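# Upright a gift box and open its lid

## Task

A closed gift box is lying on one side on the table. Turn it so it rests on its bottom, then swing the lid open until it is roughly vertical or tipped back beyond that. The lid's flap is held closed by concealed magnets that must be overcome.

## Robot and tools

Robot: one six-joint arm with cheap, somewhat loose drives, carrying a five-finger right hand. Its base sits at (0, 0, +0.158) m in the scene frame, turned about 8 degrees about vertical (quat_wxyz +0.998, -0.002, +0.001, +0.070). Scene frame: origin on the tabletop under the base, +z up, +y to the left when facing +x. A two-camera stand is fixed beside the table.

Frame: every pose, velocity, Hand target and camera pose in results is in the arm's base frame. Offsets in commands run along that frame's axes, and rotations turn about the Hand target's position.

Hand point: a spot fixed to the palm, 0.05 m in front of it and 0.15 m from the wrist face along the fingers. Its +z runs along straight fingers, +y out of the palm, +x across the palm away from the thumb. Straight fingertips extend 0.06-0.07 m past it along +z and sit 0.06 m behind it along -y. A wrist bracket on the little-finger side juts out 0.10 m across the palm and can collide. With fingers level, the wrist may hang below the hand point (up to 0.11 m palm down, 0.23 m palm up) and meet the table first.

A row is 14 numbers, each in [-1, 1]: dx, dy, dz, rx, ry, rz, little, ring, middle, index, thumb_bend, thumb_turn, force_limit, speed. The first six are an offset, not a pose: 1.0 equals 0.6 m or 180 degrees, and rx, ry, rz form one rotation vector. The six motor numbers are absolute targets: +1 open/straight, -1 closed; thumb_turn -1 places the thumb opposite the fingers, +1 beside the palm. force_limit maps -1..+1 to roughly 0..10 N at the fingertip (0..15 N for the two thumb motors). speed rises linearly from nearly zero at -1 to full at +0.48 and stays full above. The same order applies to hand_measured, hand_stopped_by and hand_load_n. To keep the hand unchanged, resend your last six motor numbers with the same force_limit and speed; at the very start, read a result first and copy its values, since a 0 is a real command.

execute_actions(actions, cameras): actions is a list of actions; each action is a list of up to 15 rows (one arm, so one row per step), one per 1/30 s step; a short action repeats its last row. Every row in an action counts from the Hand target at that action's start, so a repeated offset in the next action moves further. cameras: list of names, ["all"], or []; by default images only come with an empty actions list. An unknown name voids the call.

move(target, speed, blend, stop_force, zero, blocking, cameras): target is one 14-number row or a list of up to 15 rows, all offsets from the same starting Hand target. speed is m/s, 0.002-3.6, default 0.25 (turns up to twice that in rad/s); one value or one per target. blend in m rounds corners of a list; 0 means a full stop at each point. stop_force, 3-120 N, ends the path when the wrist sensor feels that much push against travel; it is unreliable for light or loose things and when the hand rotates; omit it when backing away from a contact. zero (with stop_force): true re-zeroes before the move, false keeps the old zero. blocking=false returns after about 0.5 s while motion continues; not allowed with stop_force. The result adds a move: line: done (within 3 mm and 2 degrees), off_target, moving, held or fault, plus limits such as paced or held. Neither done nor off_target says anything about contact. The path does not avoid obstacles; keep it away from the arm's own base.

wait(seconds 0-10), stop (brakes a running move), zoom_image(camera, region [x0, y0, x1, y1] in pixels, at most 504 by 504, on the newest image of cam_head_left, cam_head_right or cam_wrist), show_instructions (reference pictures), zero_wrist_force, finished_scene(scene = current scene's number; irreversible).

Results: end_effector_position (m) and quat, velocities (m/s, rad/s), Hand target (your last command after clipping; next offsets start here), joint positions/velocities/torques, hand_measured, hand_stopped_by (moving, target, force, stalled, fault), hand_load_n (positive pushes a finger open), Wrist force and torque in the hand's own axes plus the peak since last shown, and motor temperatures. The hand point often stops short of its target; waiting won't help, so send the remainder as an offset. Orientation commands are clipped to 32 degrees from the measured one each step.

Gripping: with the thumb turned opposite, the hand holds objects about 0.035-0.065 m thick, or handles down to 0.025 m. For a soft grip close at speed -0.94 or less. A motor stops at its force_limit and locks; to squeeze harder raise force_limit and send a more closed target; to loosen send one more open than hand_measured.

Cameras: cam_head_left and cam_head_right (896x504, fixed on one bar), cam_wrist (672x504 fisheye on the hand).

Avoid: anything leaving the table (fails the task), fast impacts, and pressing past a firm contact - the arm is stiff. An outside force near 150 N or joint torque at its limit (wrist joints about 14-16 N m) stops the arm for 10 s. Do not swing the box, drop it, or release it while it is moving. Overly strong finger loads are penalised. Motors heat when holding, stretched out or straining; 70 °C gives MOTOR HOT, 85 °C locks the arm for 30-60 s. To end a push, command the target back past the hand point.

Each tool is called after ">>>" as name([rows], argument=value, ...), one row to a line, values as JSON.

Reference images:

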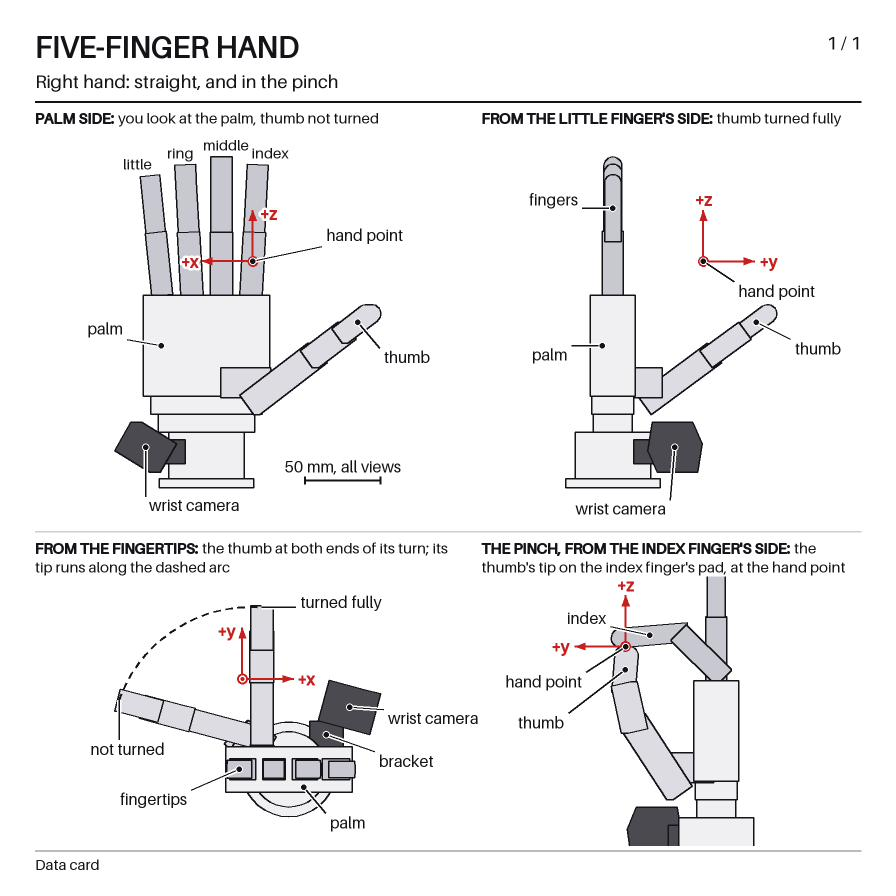

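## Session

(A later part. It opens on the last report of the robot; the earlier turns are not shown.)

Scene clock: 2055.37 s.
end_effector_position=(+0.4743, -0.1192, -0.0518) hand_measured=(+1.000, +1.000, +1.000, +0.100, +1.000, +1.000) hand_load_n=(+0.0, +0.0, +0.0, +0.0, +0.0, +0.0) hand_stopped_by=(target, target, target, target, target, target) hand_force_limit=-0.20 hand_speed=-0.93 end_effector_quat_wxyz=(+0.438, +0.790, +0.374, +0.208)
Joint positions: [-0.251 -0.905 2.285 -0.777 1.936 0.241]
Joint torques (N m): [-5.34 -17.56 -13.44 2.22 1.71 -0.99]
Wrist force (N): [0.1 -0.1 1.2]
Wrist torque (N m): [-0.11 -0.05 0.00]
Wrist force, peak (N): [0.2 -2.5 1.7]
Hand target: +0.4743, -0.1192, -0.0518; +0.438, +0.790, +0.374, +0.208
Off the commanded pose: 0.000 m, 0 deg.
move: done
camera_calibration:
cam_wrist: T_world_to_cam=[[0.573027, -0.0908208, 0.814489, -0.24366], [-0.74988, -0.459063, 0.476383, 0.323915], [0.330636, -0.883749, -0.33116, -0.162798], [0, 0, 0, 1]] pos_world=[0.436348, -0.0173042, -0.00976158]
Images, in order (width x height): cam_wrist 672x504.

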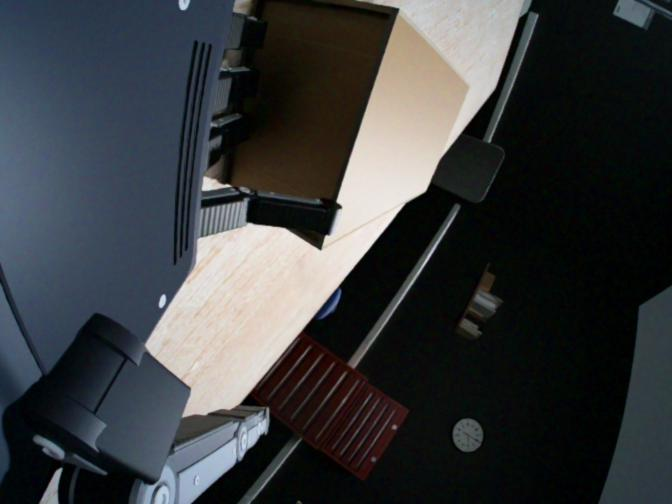

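>>> move([
  [-0.0065, 0.0053, -0.0045, -0.0140, -0.0172, 0, 1, 1, -0.5, 0.3, 1, 1, -0.2, 0],
  [0.0065, -0.0053, -0.0045, -0.0140, -0.0172, 0, 1, 1, -0.5, 0.3, 1, 1, -0.2, 0],
], speed=[0.04, 0.02], cameras=["cam_wrist"])

>>> zoom_image(camera="cam_wrist", region=[190, 40, 400, 250])

Scene clock: 2090.83 s.
end_effector_position=(+0.4780, -0.1223, -0.0545) hand_measured=(+1.000, +1.000, -0.500, +0.300, +1.000, +1.000) hand_load_n=(+0.0, +0.0, +0.0, +0.0, +0.0, +0.0) hand_stopped_by=(target, target, target, target, target, target) hand_force_limit=-0.20 hand_speed=0.00 end_effector_quat_wxyz=(+0.466, +0.775, +0.367, +0.221)
Joint positions: [-0.251 -0.859 2.294 -0.906 1.952 0.215]
Joint torques (N m): [-3.65 -15.1 -12.56 2.65 -0.34 -1.53]
Wrist force (N): [0.0 -0.4 0.7]
Wrist torque (N m): [-0.10 -0.08 0.10]
Wrist force, peak (N): [-0.4 -1.5 0.9]
Hand target: +0.4782, -0.1224, -0.0545; +0.466, +0.775, +0.367, +0.221
Off the commanded pose: 0.000 m, 0 deg.
move: done
camera_calibration:
cam_wrist: T_world_to_cam=[[0.528102, -0.0542806, 0.847444, -0.216142], [-0.775055, -0.438585, 0.454899, 0.33992], [0.346984, -0.897049, -0.273688, -0.174048], [0, 0, 0, 1]] pos_world=[0.437993, -0.018778, -0.0190958]
Images, in order (width x height): cam_wrist 672x504.

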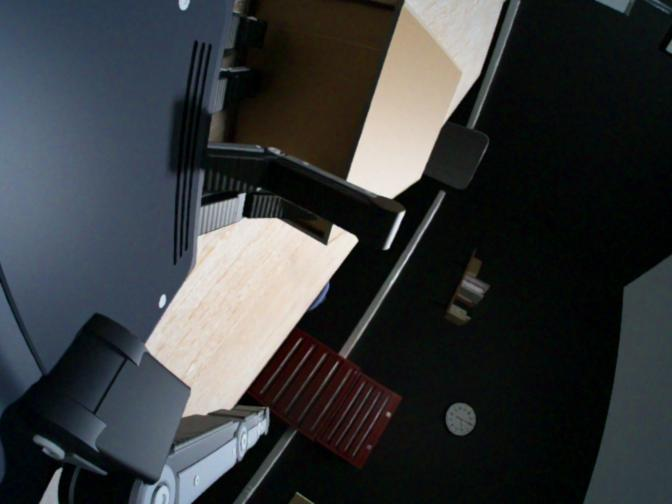

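Scaled by 2.400 from the camera's 672x504 image, which has a finer 960x720 frame.

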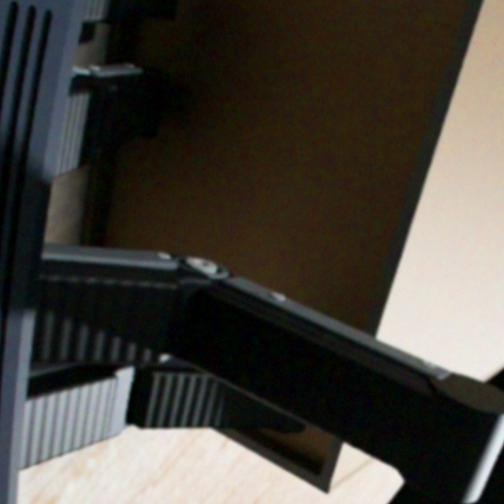

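>>> move(target=[0.0083, -0.0067, 0, 0, 0, 0, 1, 1, -1, 0.15, 1, 1, -0.2, -0.3], speed=0.02, cameras=["cam_wrist"])

>>> zoom_image(camera="cam_wrist", region=[190, 40, 400, 250])

Scene clock: 2097.63 s.
end_effector_position=(+0.4830, -0.1263, -0.0545) hand_measured=(+1.000, +1.000, -1.000, +0.150, +1.000, +1.000) hand_load_n=(+0.0, +0.0, +0.0, +0.0, +0.0, +0.0) hand_stopped_by=(target, target, target, target, target, target) hand_force_limit=-0.20 hand_speed=-0.30 end_effector_quat_wxyz=(+0.466, +0.775, +0.367, +0.221)
Joint positions: [-0.261 -0.857 2.282 -0.897 1.944 0.21]
Joint torques (N m): [-6.04 -16.44 -12.71 2.58 -0.85 -1.8]
Wrist force (N): [0.0 -1.3 0.9]
Wrist torque (N m): [-0.17 -0.10 0.09]
Wrist force, peak (N): [0.0 -1.7 1.1]
Hand target: +0.4831, -0.1264, -0.0545; +0.466, +0.775, +0.367, +0.221
Off the commanded pose: 0.000 m, 0 deg.
move: done
camera_calibration:
cam_wrist: T_world_to_cam=[[0.528102, -0.0542806, 0.847444, -0.218999], [-0.775055, -0.438585, 0.454899, 0.342041], [0.346984, -0.897049, -0.273688, -0.179371], [0, 0, 0, 1]] pos_world=[0.442993, -0.022778, -0.0190958]
Images, in order (width x height): cam_wrist 672x504.

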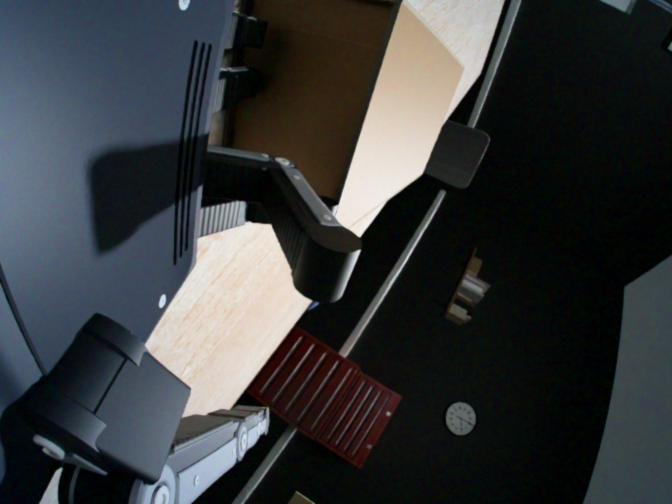

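Scaled by 2.400 from the camera's 672x504 image, which has a finer 960x720 frame.

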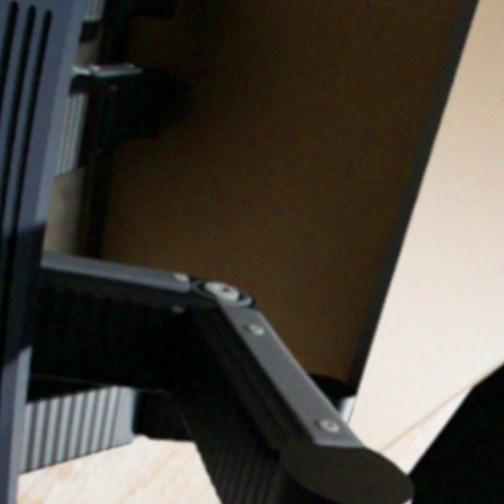

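>>> move([
  [-0.0194, 0.0158, 0, 0, 0, 0, 1, 1, -1, 0.2, 1, 1, -0.2, -0.3],
  [-0.0194, 0.0158, -0.0117, 0.0304, -0.0248, -0.0208, 1, 1, -1, 0.2, 1, 1, -0.2, -0.3],
  [0.0065, -0.0053, -0.0117, 0.0304, -0.0248, -0.0208, 1, 1, -1, 0.2, 1, 1, -0.2, -0.3],
], speed=[0.06, 0.06, 0.03], blend=[0.002, 0.002, 0], cameras=["cam_wrist"])

>>> zoom_image(camera="cam_wrist", region=[190, 40, 400, 250])

Scene clock: 2134.53 s.
end_effector_position=(+0.4870, -0.1295, -0.0615) hand_measured=(+1.000, +1.000, -1.000, +0.200, +1.000, +1.000) hand_load_n=(+0.0, +0.0, +0.0, +0.5, +0.0, +0.0) hand_stopped_by=(target, target, target, target, target, target) hand_force_limit=-0.20 hand_speed=-0.30 end_effector_quat_wxyz=(+0.449, +0.798, +0.312, +0.253)
Joint positions: [-0.246 -0.843 2.248 -0.875 1.956 0.357]
Joint torques (N m): [-7.99 -16.12 -15.08 2.5 -0.22 -0.85]
Wrist force (N): [-0.2 -0.6 0.0]
Wrist torque (N m): [-0.07 0.04 -0.03]
Wrist force, peak (N): [-0.3 -0.3 1.6]
Hand target: +0.4870, -0.1296, -0.0615; +0.449, +0.798, +0.312, +0.253
Off the commanded pose: 0.000 m, 0 deg.
move: done
camera_calibration:
cam_wrist: T_world_to_cam=[[0.453586, -0.168748, 0.875091, -0.192086], [-0.834738, -0.42442, 0.350828, 0.371371], [0.312204, -0.889602, -0.333371, -0.171272], [0, 0, 0, 1]] pos_world=[0.450597, -0.0271605, -0.0192915]
Images, in order (width x height): cam_wrist 672x504.

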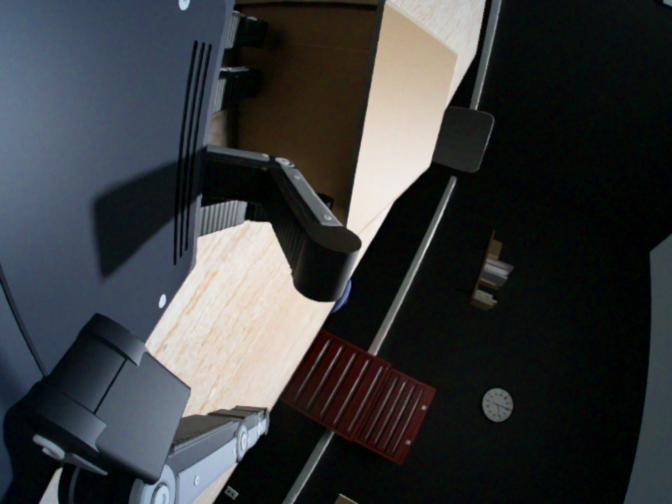

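Scaled by 2.400 from the camera's 672x504 image, which has a finer 960x720 frame.

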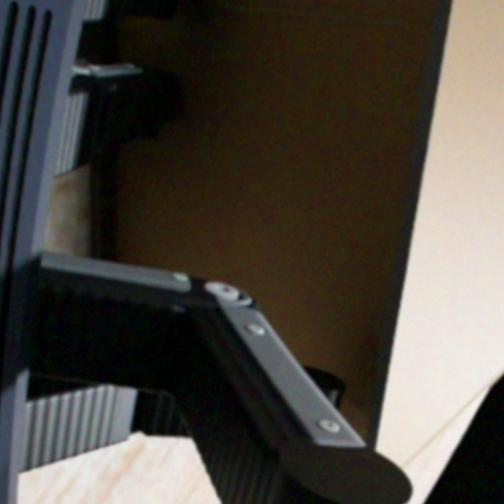

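>>> move(target=[0, 0, -0.0133, 0, 0, 0, 1, 1, -1, 0.2, 1, 1, -0.2, -0.3], speed=0.008, stop_force=3.5, cameras=["cam_wrist"])

>>> zoom_image(camera="cam_wrist", region=[190, 40, 400, 250])

Scene clock: 2142.03 s.
end_effector_position=(+0.4870, -0.1296, -0.0686) hand_measured=(+1.000, +1.000, -1.000, +0.200, +1.000, +1.000) hand_load_n=(+0.0, -1.5, +0.0, +0.0, +0.0, +0.0) hand_stopped_by=(target, target, target, target, target, target) hand_force_limit=-0.20 hand_speed=-0.30 end_effector_quat_wxyz=(+0.449, +0.798, +0.312, +0.253)
Joint positions: [-0.246 -0.822 2.244 -0.891 1.956 0.357]
Joint torques (N m): [-5.39 -49.74 7.62 2.55 -0.52 0.27]
Wrist force (N): [-0.6 0.6 -1.0]
Wrist torque (N m): [-0.03 0.00 0.02]
Wrist force, peak (N): [-0.2 3.6 -5.3]
Hand target: +0.4870, -0.1296, -0.0686; +0.449, +0.798, +0.312, +0.253 (not the last commanded pose)
Off the commanded pose: 0.001 m, 0 deg.
move: contact
camera_calibration:
cam_wrist: T_world_to_cam=[[0.453612, -0.168826, 0.875062, -0.18595], [-0.834728, -0.424451, 0.350814, 0.373897], [0.312195, -0.889572, -0.33346, -0.173756], [0, 0, 0, 1]] pos_world=[0.450697, -0.0272608, -0.0263916]
Images, in order (width x height): cam_wrist 672x504.

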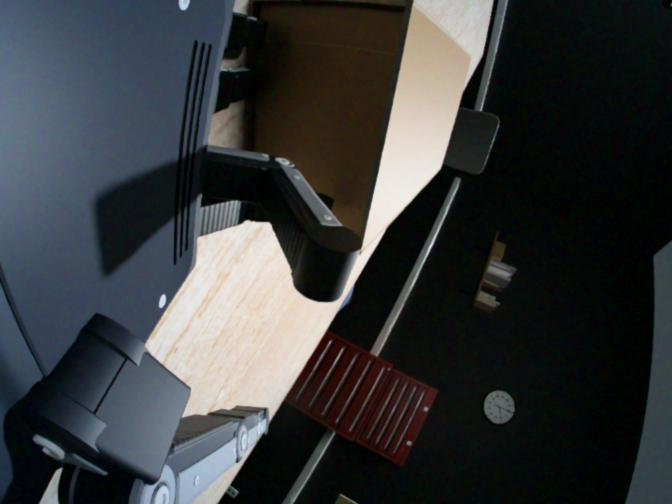

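Scaled by 2.400 from the camera's 672x504 image, which has a finer 960x720 frame.

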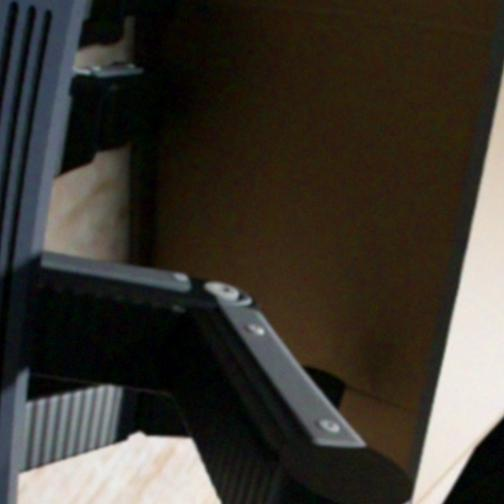

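>>> move([
  [0, 0, 0.0117, 0, 0, 0, 1, 1, -1, 0.2, 1, 1, -0.2, -0.3],
  [-0.0155, 0.0126, 0.0093, -0.0211, -0.0258, 0, 1, 1, -1, 0.2, 1, 1, -0.2, -0.3],
  [0.0013, -0.001, 0.0093, -0.0211, -0.0258, 0, 1, 1, -1, 0.2, 1, 1, -0.2, -0.3],
], speed=[0.04, 0.06, 0.03], blend=[0.002, 0.002, 0], cameras=["cam_wrist"])

>>> zoom_image(camera="cam_wrist", region=[190, 0, 400, 210])

Scene clock: 2161.47 s.
end_effector_position=(+0.4877, -0.1301, -0.0630) hand_measured=(+1.000, +1.000, -1.000, +0.200, +1.000, +1.000) hand_load_n=(+0.5, +0.0, +0.0, +0.0, +0.0, +0.0) hand_stopped_by=(target, target, target, target, target, target) hand_force_limit=-0.20 hand_speed=-0.30 end_effector_quat_wxyz=(+0.488, +0.772, +0.302, +0.274)
Joint positions: [-0.239 -0.779 2.269 -1.069 1.983 0.317]
Joint torques (N m): [-10.63 -18.55 -10.96 2.21 -0.38 -1.55]
Wrist force (N): [0.2 -1.4 0.3]
Wrist torque (N m): [-0.10 -0.02 0.08]
Wrist force, peak (N): [-0.3 2.0 -1.7]
Hand target: +0.4878, -0.1302, -0.0630; +0.488, +0.772, +0.302, +0.274
Off the commanded pose: 0.000 m, 0 deg.
move: done
camera_calibration:
cam_wrist: T_world_to_cam=[[0.380903, -0.109346, 0.918127, -0.145339], [-0.861492, -0.402572, 0.309462, 0.385598], [0.335774, -0.908834, -0.247542, -0.181123], [0, 0, 0, 1]] pos_world=[0.448366, -0.0252723, -0.0307238]
Images, in order (width x height): cam_wrist 672x504.

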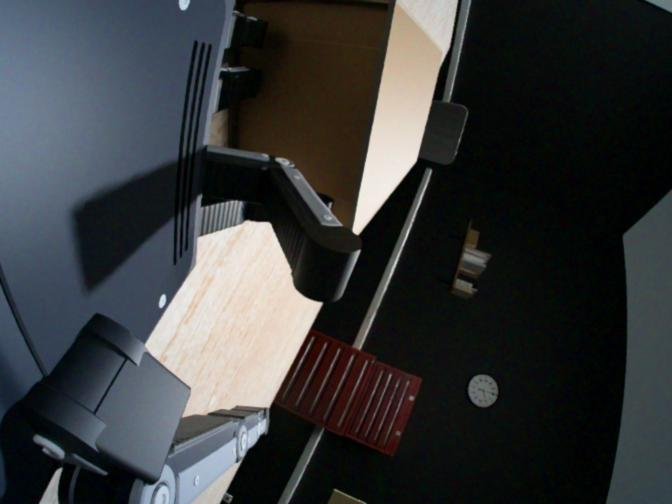

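Scaled by 2.400 from the camera's 672x504 image, which has a finer 960x720 frame.

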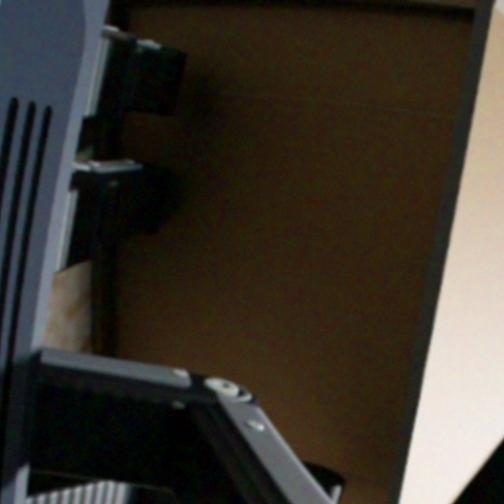

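>>> move(target=[0, 0, -0.0133, 0, 0, 0, 1, 1, -1, 0.2, 1, 1, -0.2, -0.3], speed=0.008, stop_force=3.5, cameras=["cam_wrist"])

>>> zoom_image(camera="cam_wrist", region=[190, 0, 400, 210])

Scene clock: 2168.00 s.
end_effector_position=(+0.4878, -0.1302, -0.0686) hand_measured=(+1.000, +1.000, -1.000, +0.200, +1.000, +1.000) hand_load_n=(+0.0, -1.0, +0.0, +0.0, -0.5, +0.0) hand_stopped_by=(target, target, target, target, target, target) hand_force_limit=-0.20 hand_speed=-0.30 end_effector_quat_wxyz=(+0.488, +0.772, +0.302, +0.274)
Joint positions: [-0.239 -0.762 2.264 -1.081 1.983 0.317]
Joint torques (N m): [-5.59 -50.43 8.69 2.61 -0.15 -0.2]
Wrist force (N): [0.1 0.5 -0.2]
Wrist torque (N m): [-0.13 -0.01 0.13]
Wrist force, peak (N): [0.4 2.8 -1.9]
Hand target: +0.4878, -0.1302, -0.0686; +0.488, +0.772, +0.302, +0.274 (not the last commanded pose)
Off the commanded pose: 0.002 m, 0 deg.
move: contact
camera_calibration:
cam_wrist: T_world_to_cam=[[0.380903, -0.109346, 0.918127, -0.140339], [-0.861492, -0.402572, 0.309462, 0.387346], [0.335774, -0.908834, -0.247542, -0.182609], [0, 0, 0, 1]] pos_world=[0.448466, -0.0253723, -0.0362238]
Images, in order (width x height): cam_wrist 672x504.

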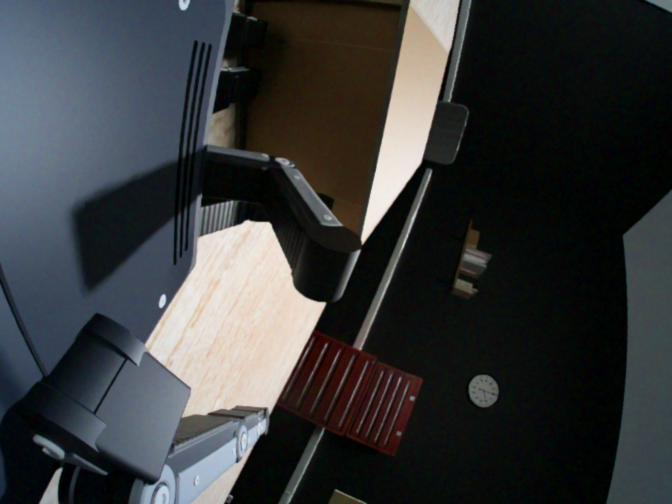

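Scaled by 2.400 from the camera's 672x504 image, which has a finer 960x720 frame.

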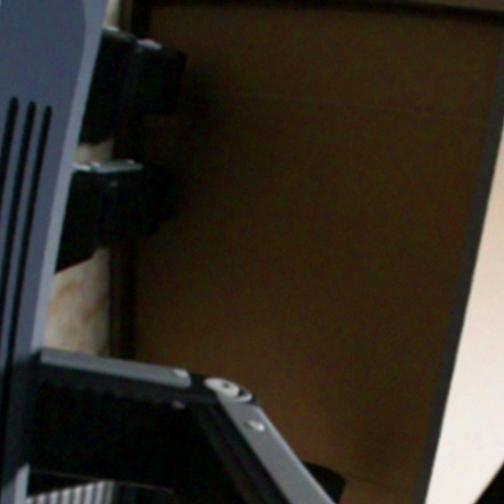

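>>> move(target=[0.0038, -0.0033, 0.0125, -0.0439, 0.0359, 0.0229, 1, 1, -1, 0.2, 1, 1, -0.2, -0.3], speed=0.03, cameras=["cam_wrist"])

>>> zoom_image(camera="cam_wrist", region=[190, 0, 430, 240])

Scene clock: 2207.93 s.
end_effector_position=(+0.4901, -0.1322, -0.0611) hand_measured=(+1.000, +1.000, -1.000, +0.200, +1.000, +1.000) hand_load_n=(+0.0, +0.0, +0.0, +0.0, +0.0, +0.0) hand_stopped_by=(target, target, target, target, target, target) hand_force_limit=-0.20 hand_speed=-0.30 end_effector_quat_wxyz=(+0.512, +0.740, +0.374, +0.226)
Joint positions: [-0.276 -0.77 2.291 -1.107 1.949 0.109]
Joint torques (N m): [-8.42 -50.62 8.51 -2.93 -0.44 -1.39]
Wrist force (N): [0.6 -0.7 0.4]
Wrist torque (N m): [-0.12 -0.01 0.11]
Wrist force, peak (N): [1.0 3.6 -2.6]
Hand target: +0.4901, -0.1322, -0.0611; +0.512, +0.740, +0.374, +0.226
Off the commanded pose: 0.000 m, 0 deg.
move: done
camera_calibration:
cam_wrist: T_world_to_cam=[[0.484412, 0.0456835, 0.873646, -0.181239], [-0.788871, -0.408896, 0.458788, 0.358888], [0.37819, -0.911437, -0.162036, -0.199241], [0, 0, 0, 1]] pos_world=[0.446261, -0.0265686, -0.0385993]
Images, in order (width x height): cam_wrist 672x504.

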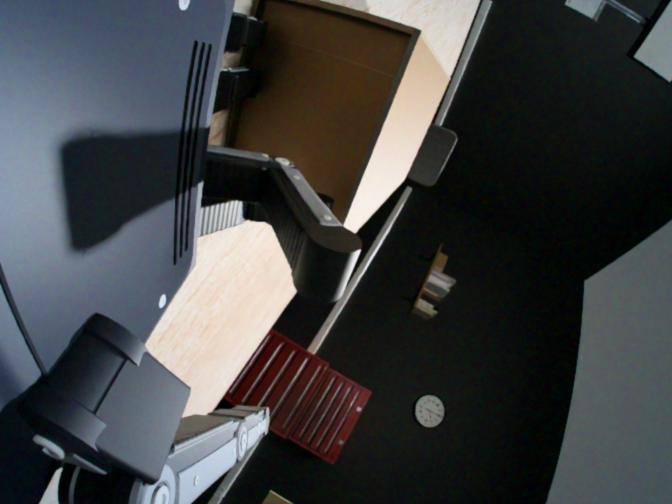

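Scaled by 2.100 from the camera's 672x504 image, which has a finer 960x720 frame.

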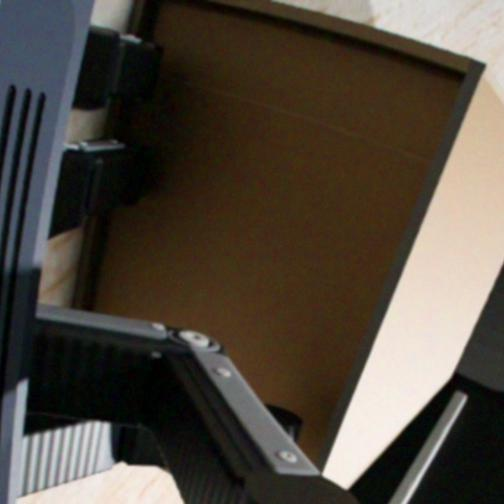

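>>> move(target=[0.0035, -0.0015, 0.009, -0.0319, 0.0261, 0.0166, 1, 1, -1, 0.2, 1, 1, -0.2, -0.3], speed=0.03, cameras=["cam_wrist"])

>>> zoom_image(camera="cam_wrist", region=[190, 0, 430, 240])

Scene clock: 2217.73 s.
end_effector_position=(+0.4922, -0.1331, -0.0557) hand_measured=(+1.000, +1.000, -1.000, +0.200, +1.000, +1.000) hand_load_n=(+0.0, +0.0, +0.0, +0.0, +0.0, +0.0) hand_stopped_by=(target, target, target, target, target, target) hand_force_limit=-0.20 hand_speed=-0.30 end_effector_quat_wxyz=(+0.526, +0.712, +0.425, +0.190)
Joint positions: [-0.304 -0.779 2.309 -1.121 1.924 -0.042]
Joint torques (N m): [-7.42 -49.46 8.66 -3.01 -0.42 -1.62]
Wrist force (N): [0.4 -0.6 0.3]
Wrist torque (N m): [-0.13 0.03 0.08]
Wrist force, peak (N): [0.8 -0.8 0.9]
Hand target: +0.4922, -0.1331, -0.0557; +0.526, +0.712, +0.425, +0.190
Off the commanded pose: 0.000 m, 0 deg.
move: done
camera_calibration:
cam_wrist: T_world_to_cam=[[0.54872, 0.157668, 0.821004, -0.206646], [-0.725912, -0.397263, 0.561456, 0.33396], [0.414679, -0.904059, -0.103533, -0.213705], [0, 0, 0, 1]] pos_world=[0.444435, -0.0279506, -0.0399727]
Images, in order (width x height): cam_wrist 672x504.

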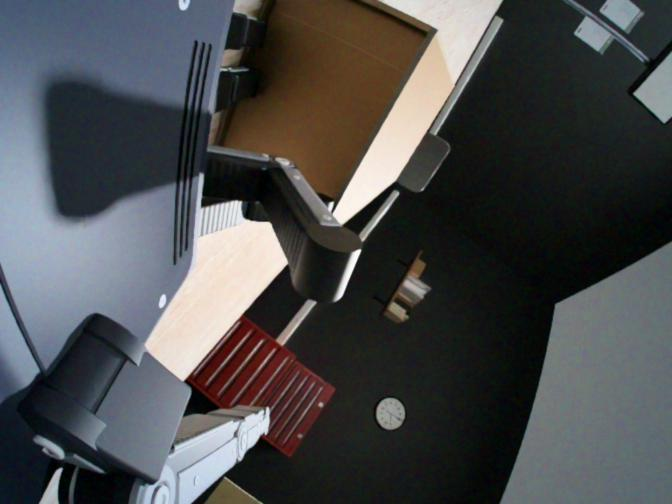

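Scaled by 2.100 from the camera's 672x504 image, which has a finer 960x720 frame.

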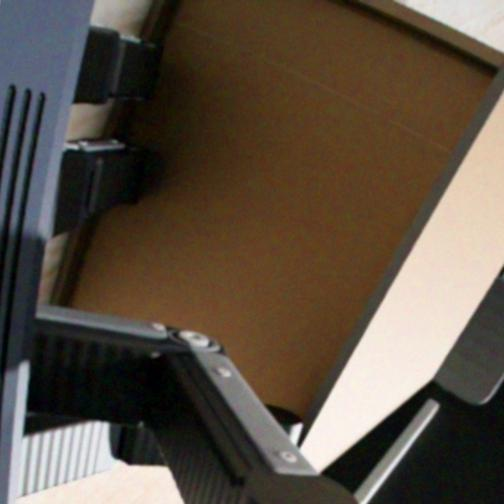

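>>> move(target=[0.0035, -0.001, 0.009, -0.0319, 0.0261, 0.0166, 1, 1, -1, 0.2, 1, 1, -0.2, -0.3], speed=0.03, cameras=["cam_wrist"])

>>> zoom_image(camera="cam_wrist", region=[190, 0, 430, 240])

Scene clock: 2226.43 s.
end_effector_position=(+0.4943, -0.1337, -0.0503) hand_measured=(+1.000, +1.000, -1.000, +0.200, +1.000, +1.000) hand_load_n=(-0.5, +0.0, +0.0, +0.5, +0.0, +0.0) hand_stopped_by=(target, target, target, target, target, target) hand_force_limit=-0.20 hand_speed=-0.30 end_effector_quat_wxyz=(+0.538, +0.680, +0.473, +0.153)
Joint positions: [-0.334 -0.791 2.328 -1.131 1.896 -0.194]
Joint torques (N m): [-6.73 -50.22 9.47 -3.16 -0.75 -1.45]
Wrist force (N): [0.6 -1.2 0.6]
Wrist torque (N m): [-0.16 -0.07 0.09]
Wrist force, peak (N): [0.9 -1.7 0.8]
Hand target: +0.4943, -0.1337, -0.0503; +0.538, +0.680, +0.474, +0.153
Off the commanded pose: 0.000 m, 0 deg.
move: done
camera_calibration:
cam_wrist: T_world_to_cam=[[0.602264, 0.266741, 0.752414, -0.227427], [-0.655763, -0.372191, 0.656848, 0.305704], [0.45525, -0.889001, -0.0492385, -0.229879], [0, 0, 0, 1]] pos_world=[0.442093, -0.0299186, -0.0410005]
Images, in order (width x height): cam_wrist 672x504.

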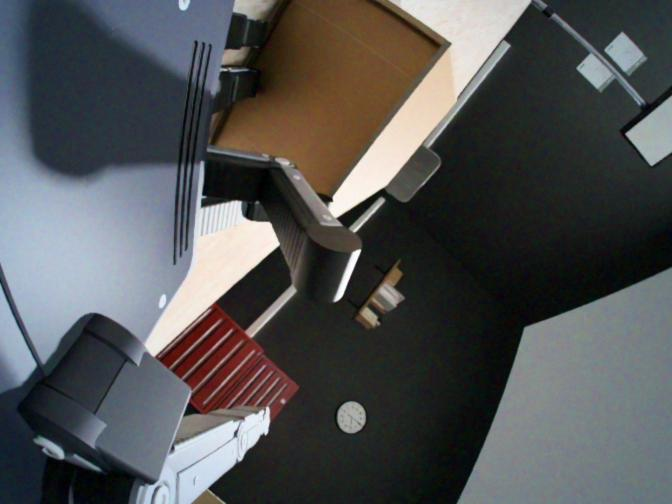

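Scaled by 2.100 from the camera's 672x504 image, which has a finer 960x720 frame.

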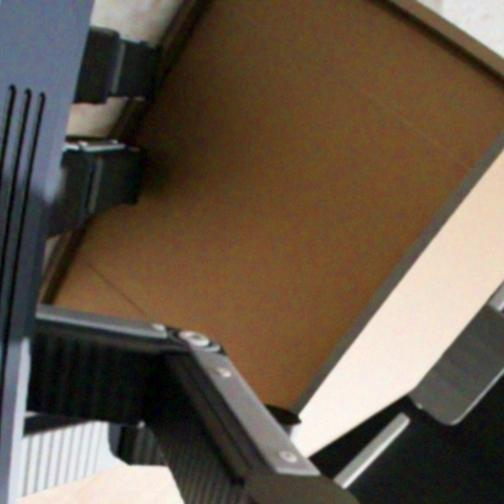

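>>> move(target=[0.0025, -0.0006, 0.0068, -0.0239, 0.0196, 0.0125, 1, 1, -1, 0.2, 1, 1, -0.2, -0.3], speed=0.03, cameras=["cam_wrist"])

>>> zoom_image(camera="cam_wrist", region=[190, 0, 430, 240])

Scene clock: 2232.70 s.
end_effector_position=(+0.4958, -0.1340, -0.0462) hand_measured=(+1.000, +1.000, -1.000, +0.200, +1.000, +1.000) hand_load_n=(+0.0, +0.0, +0.0, +0.0, -0.5, +0.0) hand_stopped_by=(target, target, target, target, target, target) hand_force_limit=-0.20 hand_speed=-0.30 end_effector_quat_wxyz=(+0.545, +0.655, +0.508, +0.125)
Joint positions: [-0.357 -0.804 2.342 -1.136 1.874 -0.309]
Joint torques (N m): [-7.48 -48.99 9.04 -3.14 -0.89 -1.15]
Wrist force (N): [0.8 -1.1 0.5]
Wrist torque (N m): [-0.17 -0.07 0.07]
Wrist force, peak (N): [0.6 -1.8 0.8]
Hand target: +0.4958, -0.1340, -0.0462; +0.545, +0.655, +0.509, +0.125
Off the commanded pose: 0.000 m, 0 deg.
move: done
camera_calibration:
cam_wrist: T_world_to_cam=[[0.634724, 0.345264, 0.691316, -0.239668], [-0.599189, -0.345018, 0.722451, 0.28251], [0.487953, -0.872786, -0.0121131, -0.242997], [0, 0, 0, 1]] pos_world=[0.439971, -0.0318646, -0.0413568]
Images, in order (width x height): cam_wrist 672x504.

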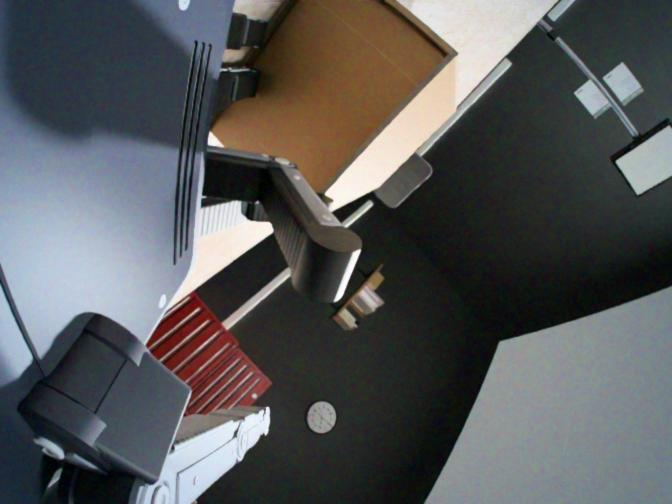

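Scaled by 2.100 from the camera's 672x504 image, which has a finer 960x720 frame.

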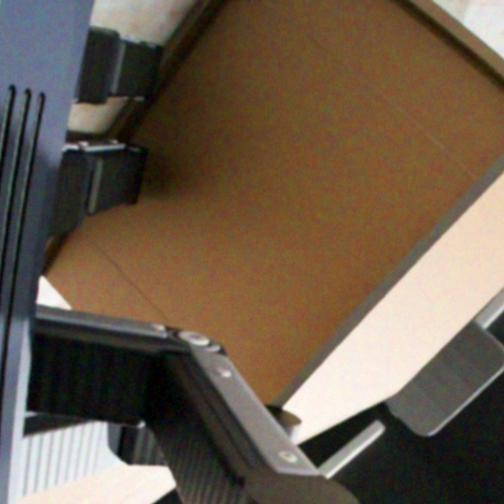

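>>> zoom_image(camera="cam_wrist", region=[370, 0, 470, 100])

Scaled by 5.040 from the camera's 672x504 image, which has a finer 960x720 frame.

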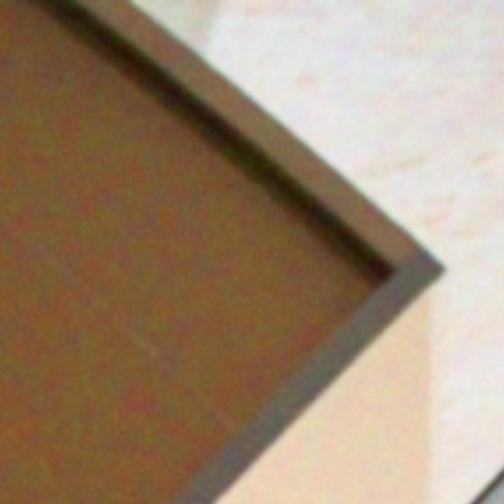

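>>> move([
  [-0.02, 0.0163, 0, 0, 0, 0, 1, 1, -1, 0.2, 1, 1, -0.2, -0.3],
  [-0.1, 0.0815, 0.1, 0, 0, 0, 1, 1, -1, 0.2, 1, 1, -0.2, -0.3],
], speed=[0.05, 0.2], blend=[0.003, 0], cameras=["all"])

>>> zoom_image(camera="cam_head_left", region=[440, 230, 560, 330])

>>> zoom_image(camera="cam_head_right", region=[450, 235, 570, 335])

Scene clock: 2454.57 s.
end_effector_position=(+0.4358, -0.0852, +0.0137) hand_measured=(+1.000, +1.000, -1.000, +0.200, +1.000, +1.000) hand_load_n=(+0.0, +0.0, -0.5, +0.0, +0.0, +0.0) hand_stopped_by=(target, target, target, target, target, target) hand_force_limit=-0.20 hand_speed=-0.30 end_effector_quat_wxyz=(+0.545, +0.655, +0.509, +0.125)
Joint positions: [-0.236 -1.028 2.512 -1.063 1.985 -0.257]
Joint torques (N m): [5.61 -39.5 9.1 2.55 1.23 1.45]
Wrist force (N): [0.3 -0.4 0.8]
Wrist torque (N m): [-0.15 -0.05 -0.02]
Wrist force, peak (N): [-0.6 -4.2 -2.3]
Hand target: +0.4358, -0.0851, +0.0138; +0.545, +0.655, +0.509, +0.125
Off the commanded pose: 0.000 m, 0 deg.
move: done
camera_calibration:
cam_wrist: T_world_to_cam=[[0.634726, 0.345454, 0.69122, -0.259949], [-0.599092, -0.34499, 0.722545, 0.220045], [0.48807, -0.872722, -0.0120154, -0.170361], [0, 0, 0, 1]] pos_world=[0.379972, 0.0170359, 0.0186431]

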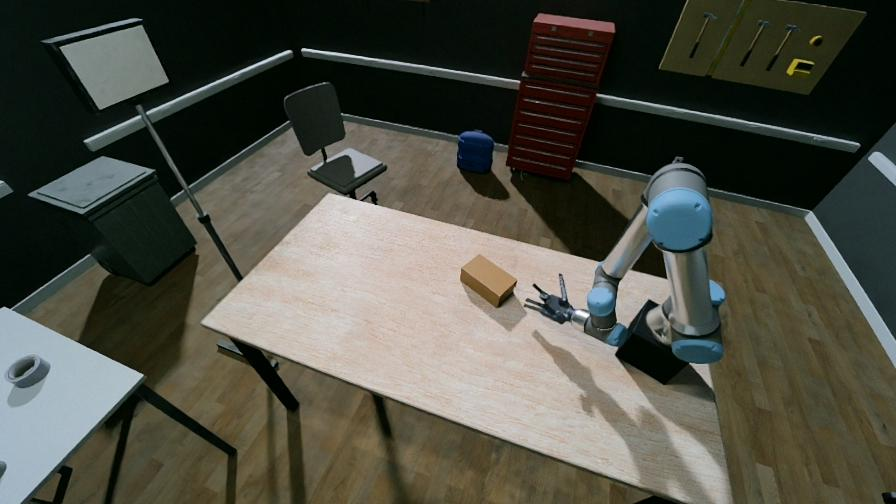

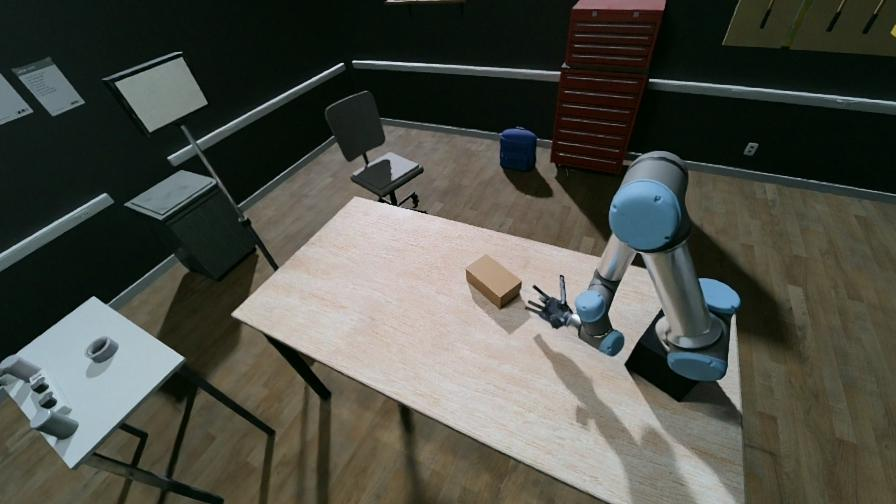

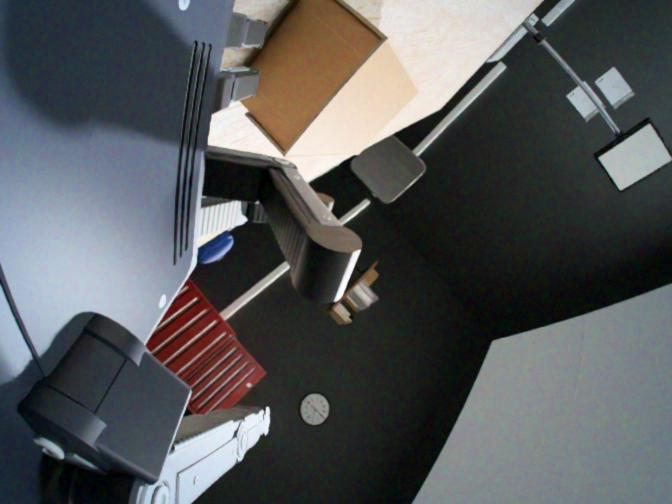

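Scaled by 4.200 from the camera's 896x504 image, which has a finer 1280x720 frame.

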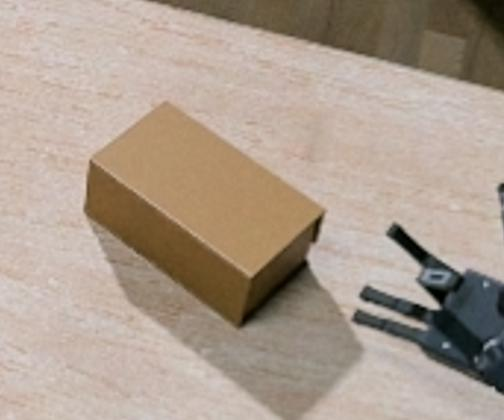

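Scaled by 4.200 from the camera's 896x504 image, which has a finer 1280x720 frame.

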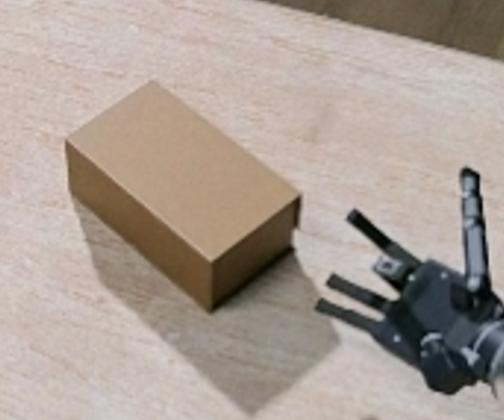

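>>> move([
  [0.0, 0.0, 0.12, 0.5608, -0.4960, -0.2147, 0.6, 0.0, 0.0, 1, 1, -1, -0.2, 0.0],
], speed=0.5, cameras=["all"])

Scene clock: 2708.60 s.
end_effector_position=(+0.4358, -0.0851, +0.0858) hand_measured=(+0.600, +0.000, +0.000, +1.000, +1.000, -1.000) hand_load_n=(+0.0, +0.0, +0.0, +0.0, +0.0, +0.5) hand_stopped_by=(target, target, target, target, target, target) hand_force_limit=-0.20 hand_speed=0.00 end_effector_quat_wxyz=(+0.079, +0.649, -0.407, +0.637)
Joint positions: [-0.134 -1.481 2.377 -0.69 2.111 2.114]
Joint torques (N m): [-7.3 -30.83 -26.64 2.26 -0.33 1.71]
Motor temperatures (°C): [29 31 27 37 37 35]
Wrist force (N): [-0.3 0.8 0.2]
Wrist torque (N m): [0.00 -0.09 0.03]
Wrist force, peak (N): [0.3 -0.7 1.3]
Hand target: +0.4358, -0.0851, +0.0858; +0.079, +0.649, -0.407, +0.637
Off the commanded pose: 0.000 m, 0 deg.
move: done
camera_calibration:
cam_wrist: T_world_to_cam=[[-0.649229, -0.748431, -0.135471, 0.227612], [-0.418343, 0.500131, -0.758194, 0.288198], [0.63521, -0.435568, -0.6378, -0.142644], [0, 0, 0, 1]] pos_world=[0.358947, -0.0359161, 0.158366]

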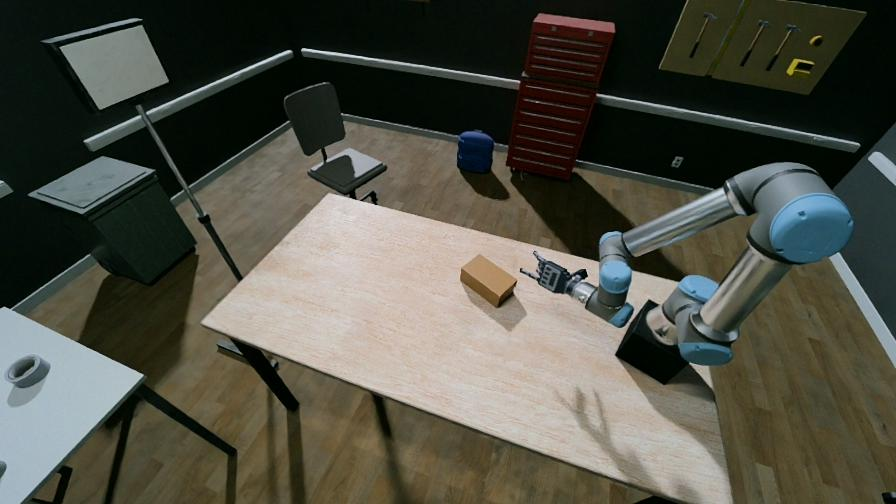

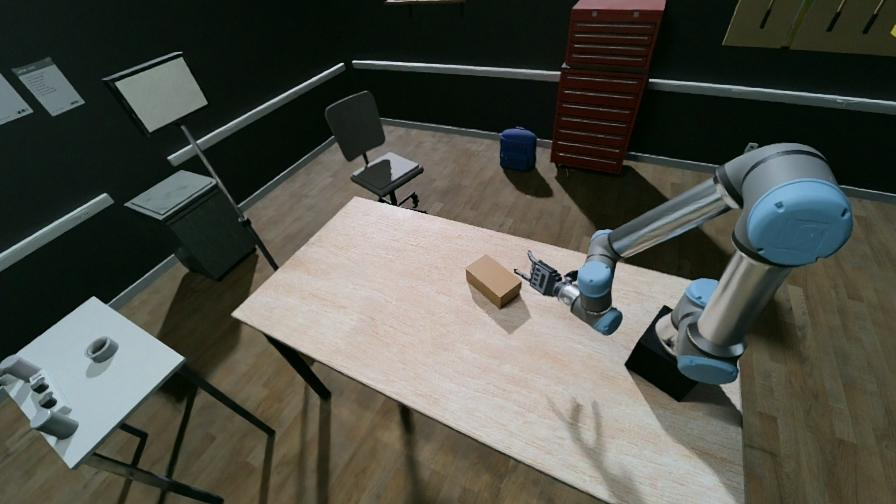

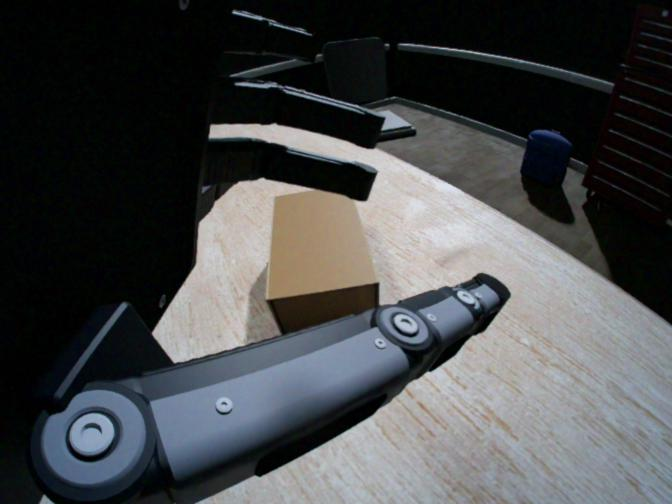

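>>> move([
  [0.0, 0.0, 0.0, 0, 0, 0, 0.6, 0.0, 0.0, 1, -0.5, -1, -0.2, 0.0],
], cameras=["all"])

>>> zoom_image(camera="cam_head_left", region=[440, 230, 560, 330])

>>> zoom_image(camera="cam_wrist", region=[190, 160, 460, 390])

Scene clock: 2713.60 s.
end_effector_position=(+0.4358, -0.0851, +0.0858) hand_measured=(+0.600, +0.000, +0.000, +1.000, -0.500, -1.000) hand_load_n=(+0.0, +0.0, +0.0, +0.0, +0.0, +0.5) hand_stopped_by=(target, target, target, target, target, target) hand_force_limit=-0.20 hand_speed=0.00 end_effector_quat_wxyz=(+0.079, +0.649, -0.407, +0.637)
Joint positions: [-0.135 -1.481 2.377 -0.689 2.111 2.114]
Joint torques (N m): [-6.44 -30.44 -25.56 2.15 -0.42 1.38]
Wrist force (N): [-0.1 0.7 0.3]
Wrist torque (N m): [-0.03 -0.14 0.03]
Wrist force, peak (N): [-0.5 1.3 0.3]
Hand target: +0.4358, -0.0851, +0.0858; +0.079, +0.649, -0.407, +0.637
Off the commanded pose: 0.000 m, 0 deg.
move: done
camera_calibration:
cam_wrist: T_world_to_cam=[[-0.649256, -0.74838, -0.135625, 0.227574], [-0.418323, 0.500301, -0.758093, 0.288231], [0.635195, -0.435462, -0.637888, -0.142665], [0, 0, 0, 1]] pos_world=[0.358947, -0.0360157, 0.158366]

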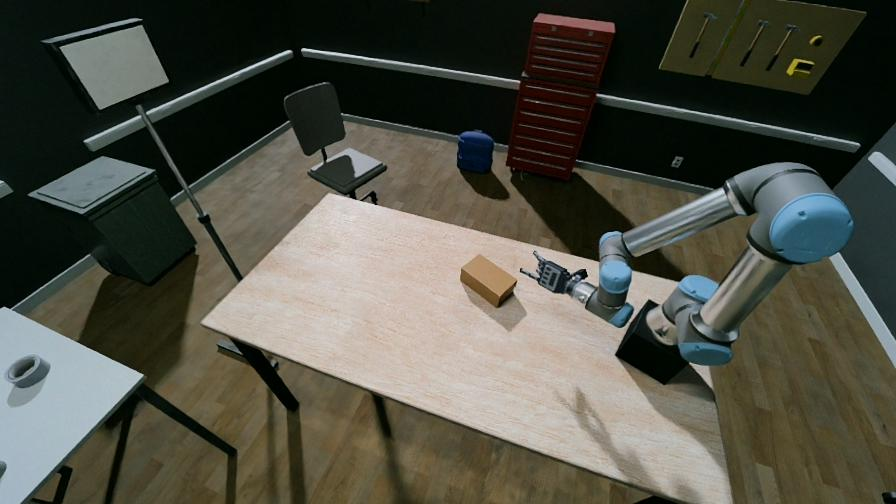

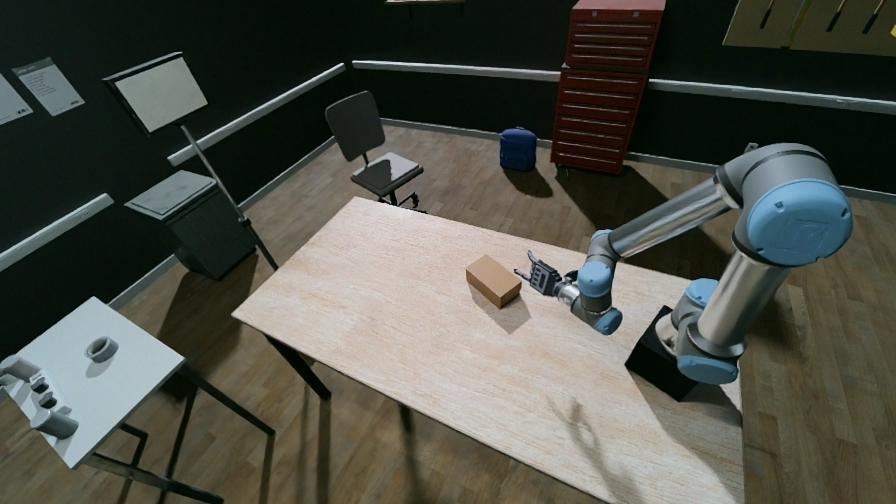

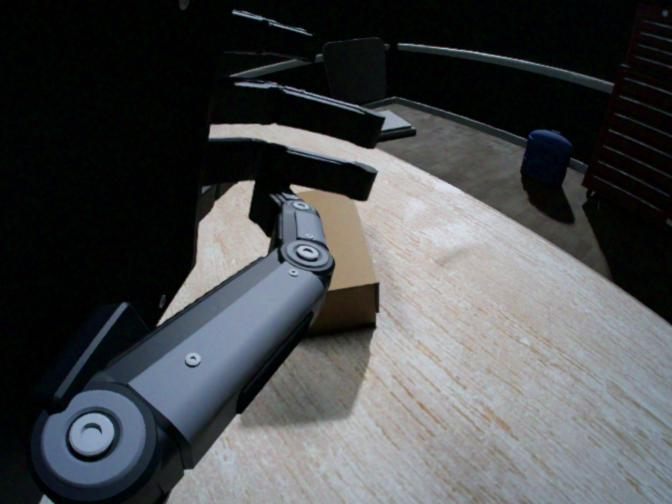

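Scaled by 4.200 from the camera's 896x504 image, which has a finer 1280x720 frame.

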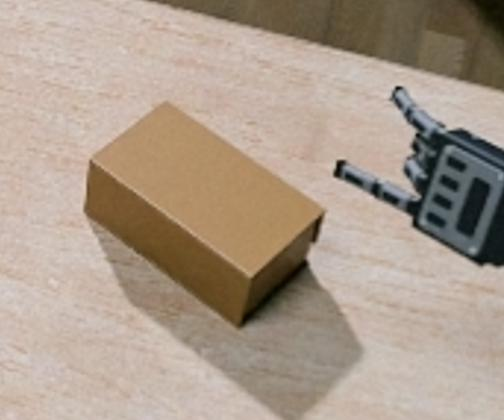

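Scaled by 1.867 from the camera's 672x504 image, which has a finer 960x720 frame.

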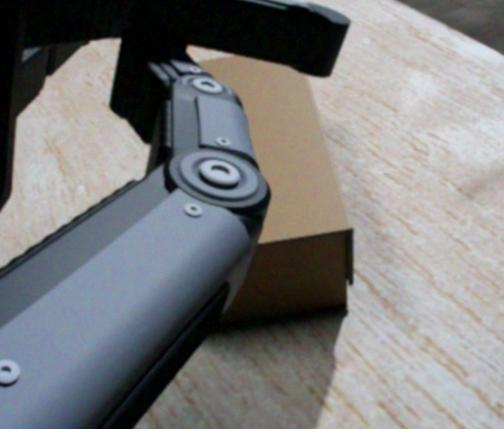

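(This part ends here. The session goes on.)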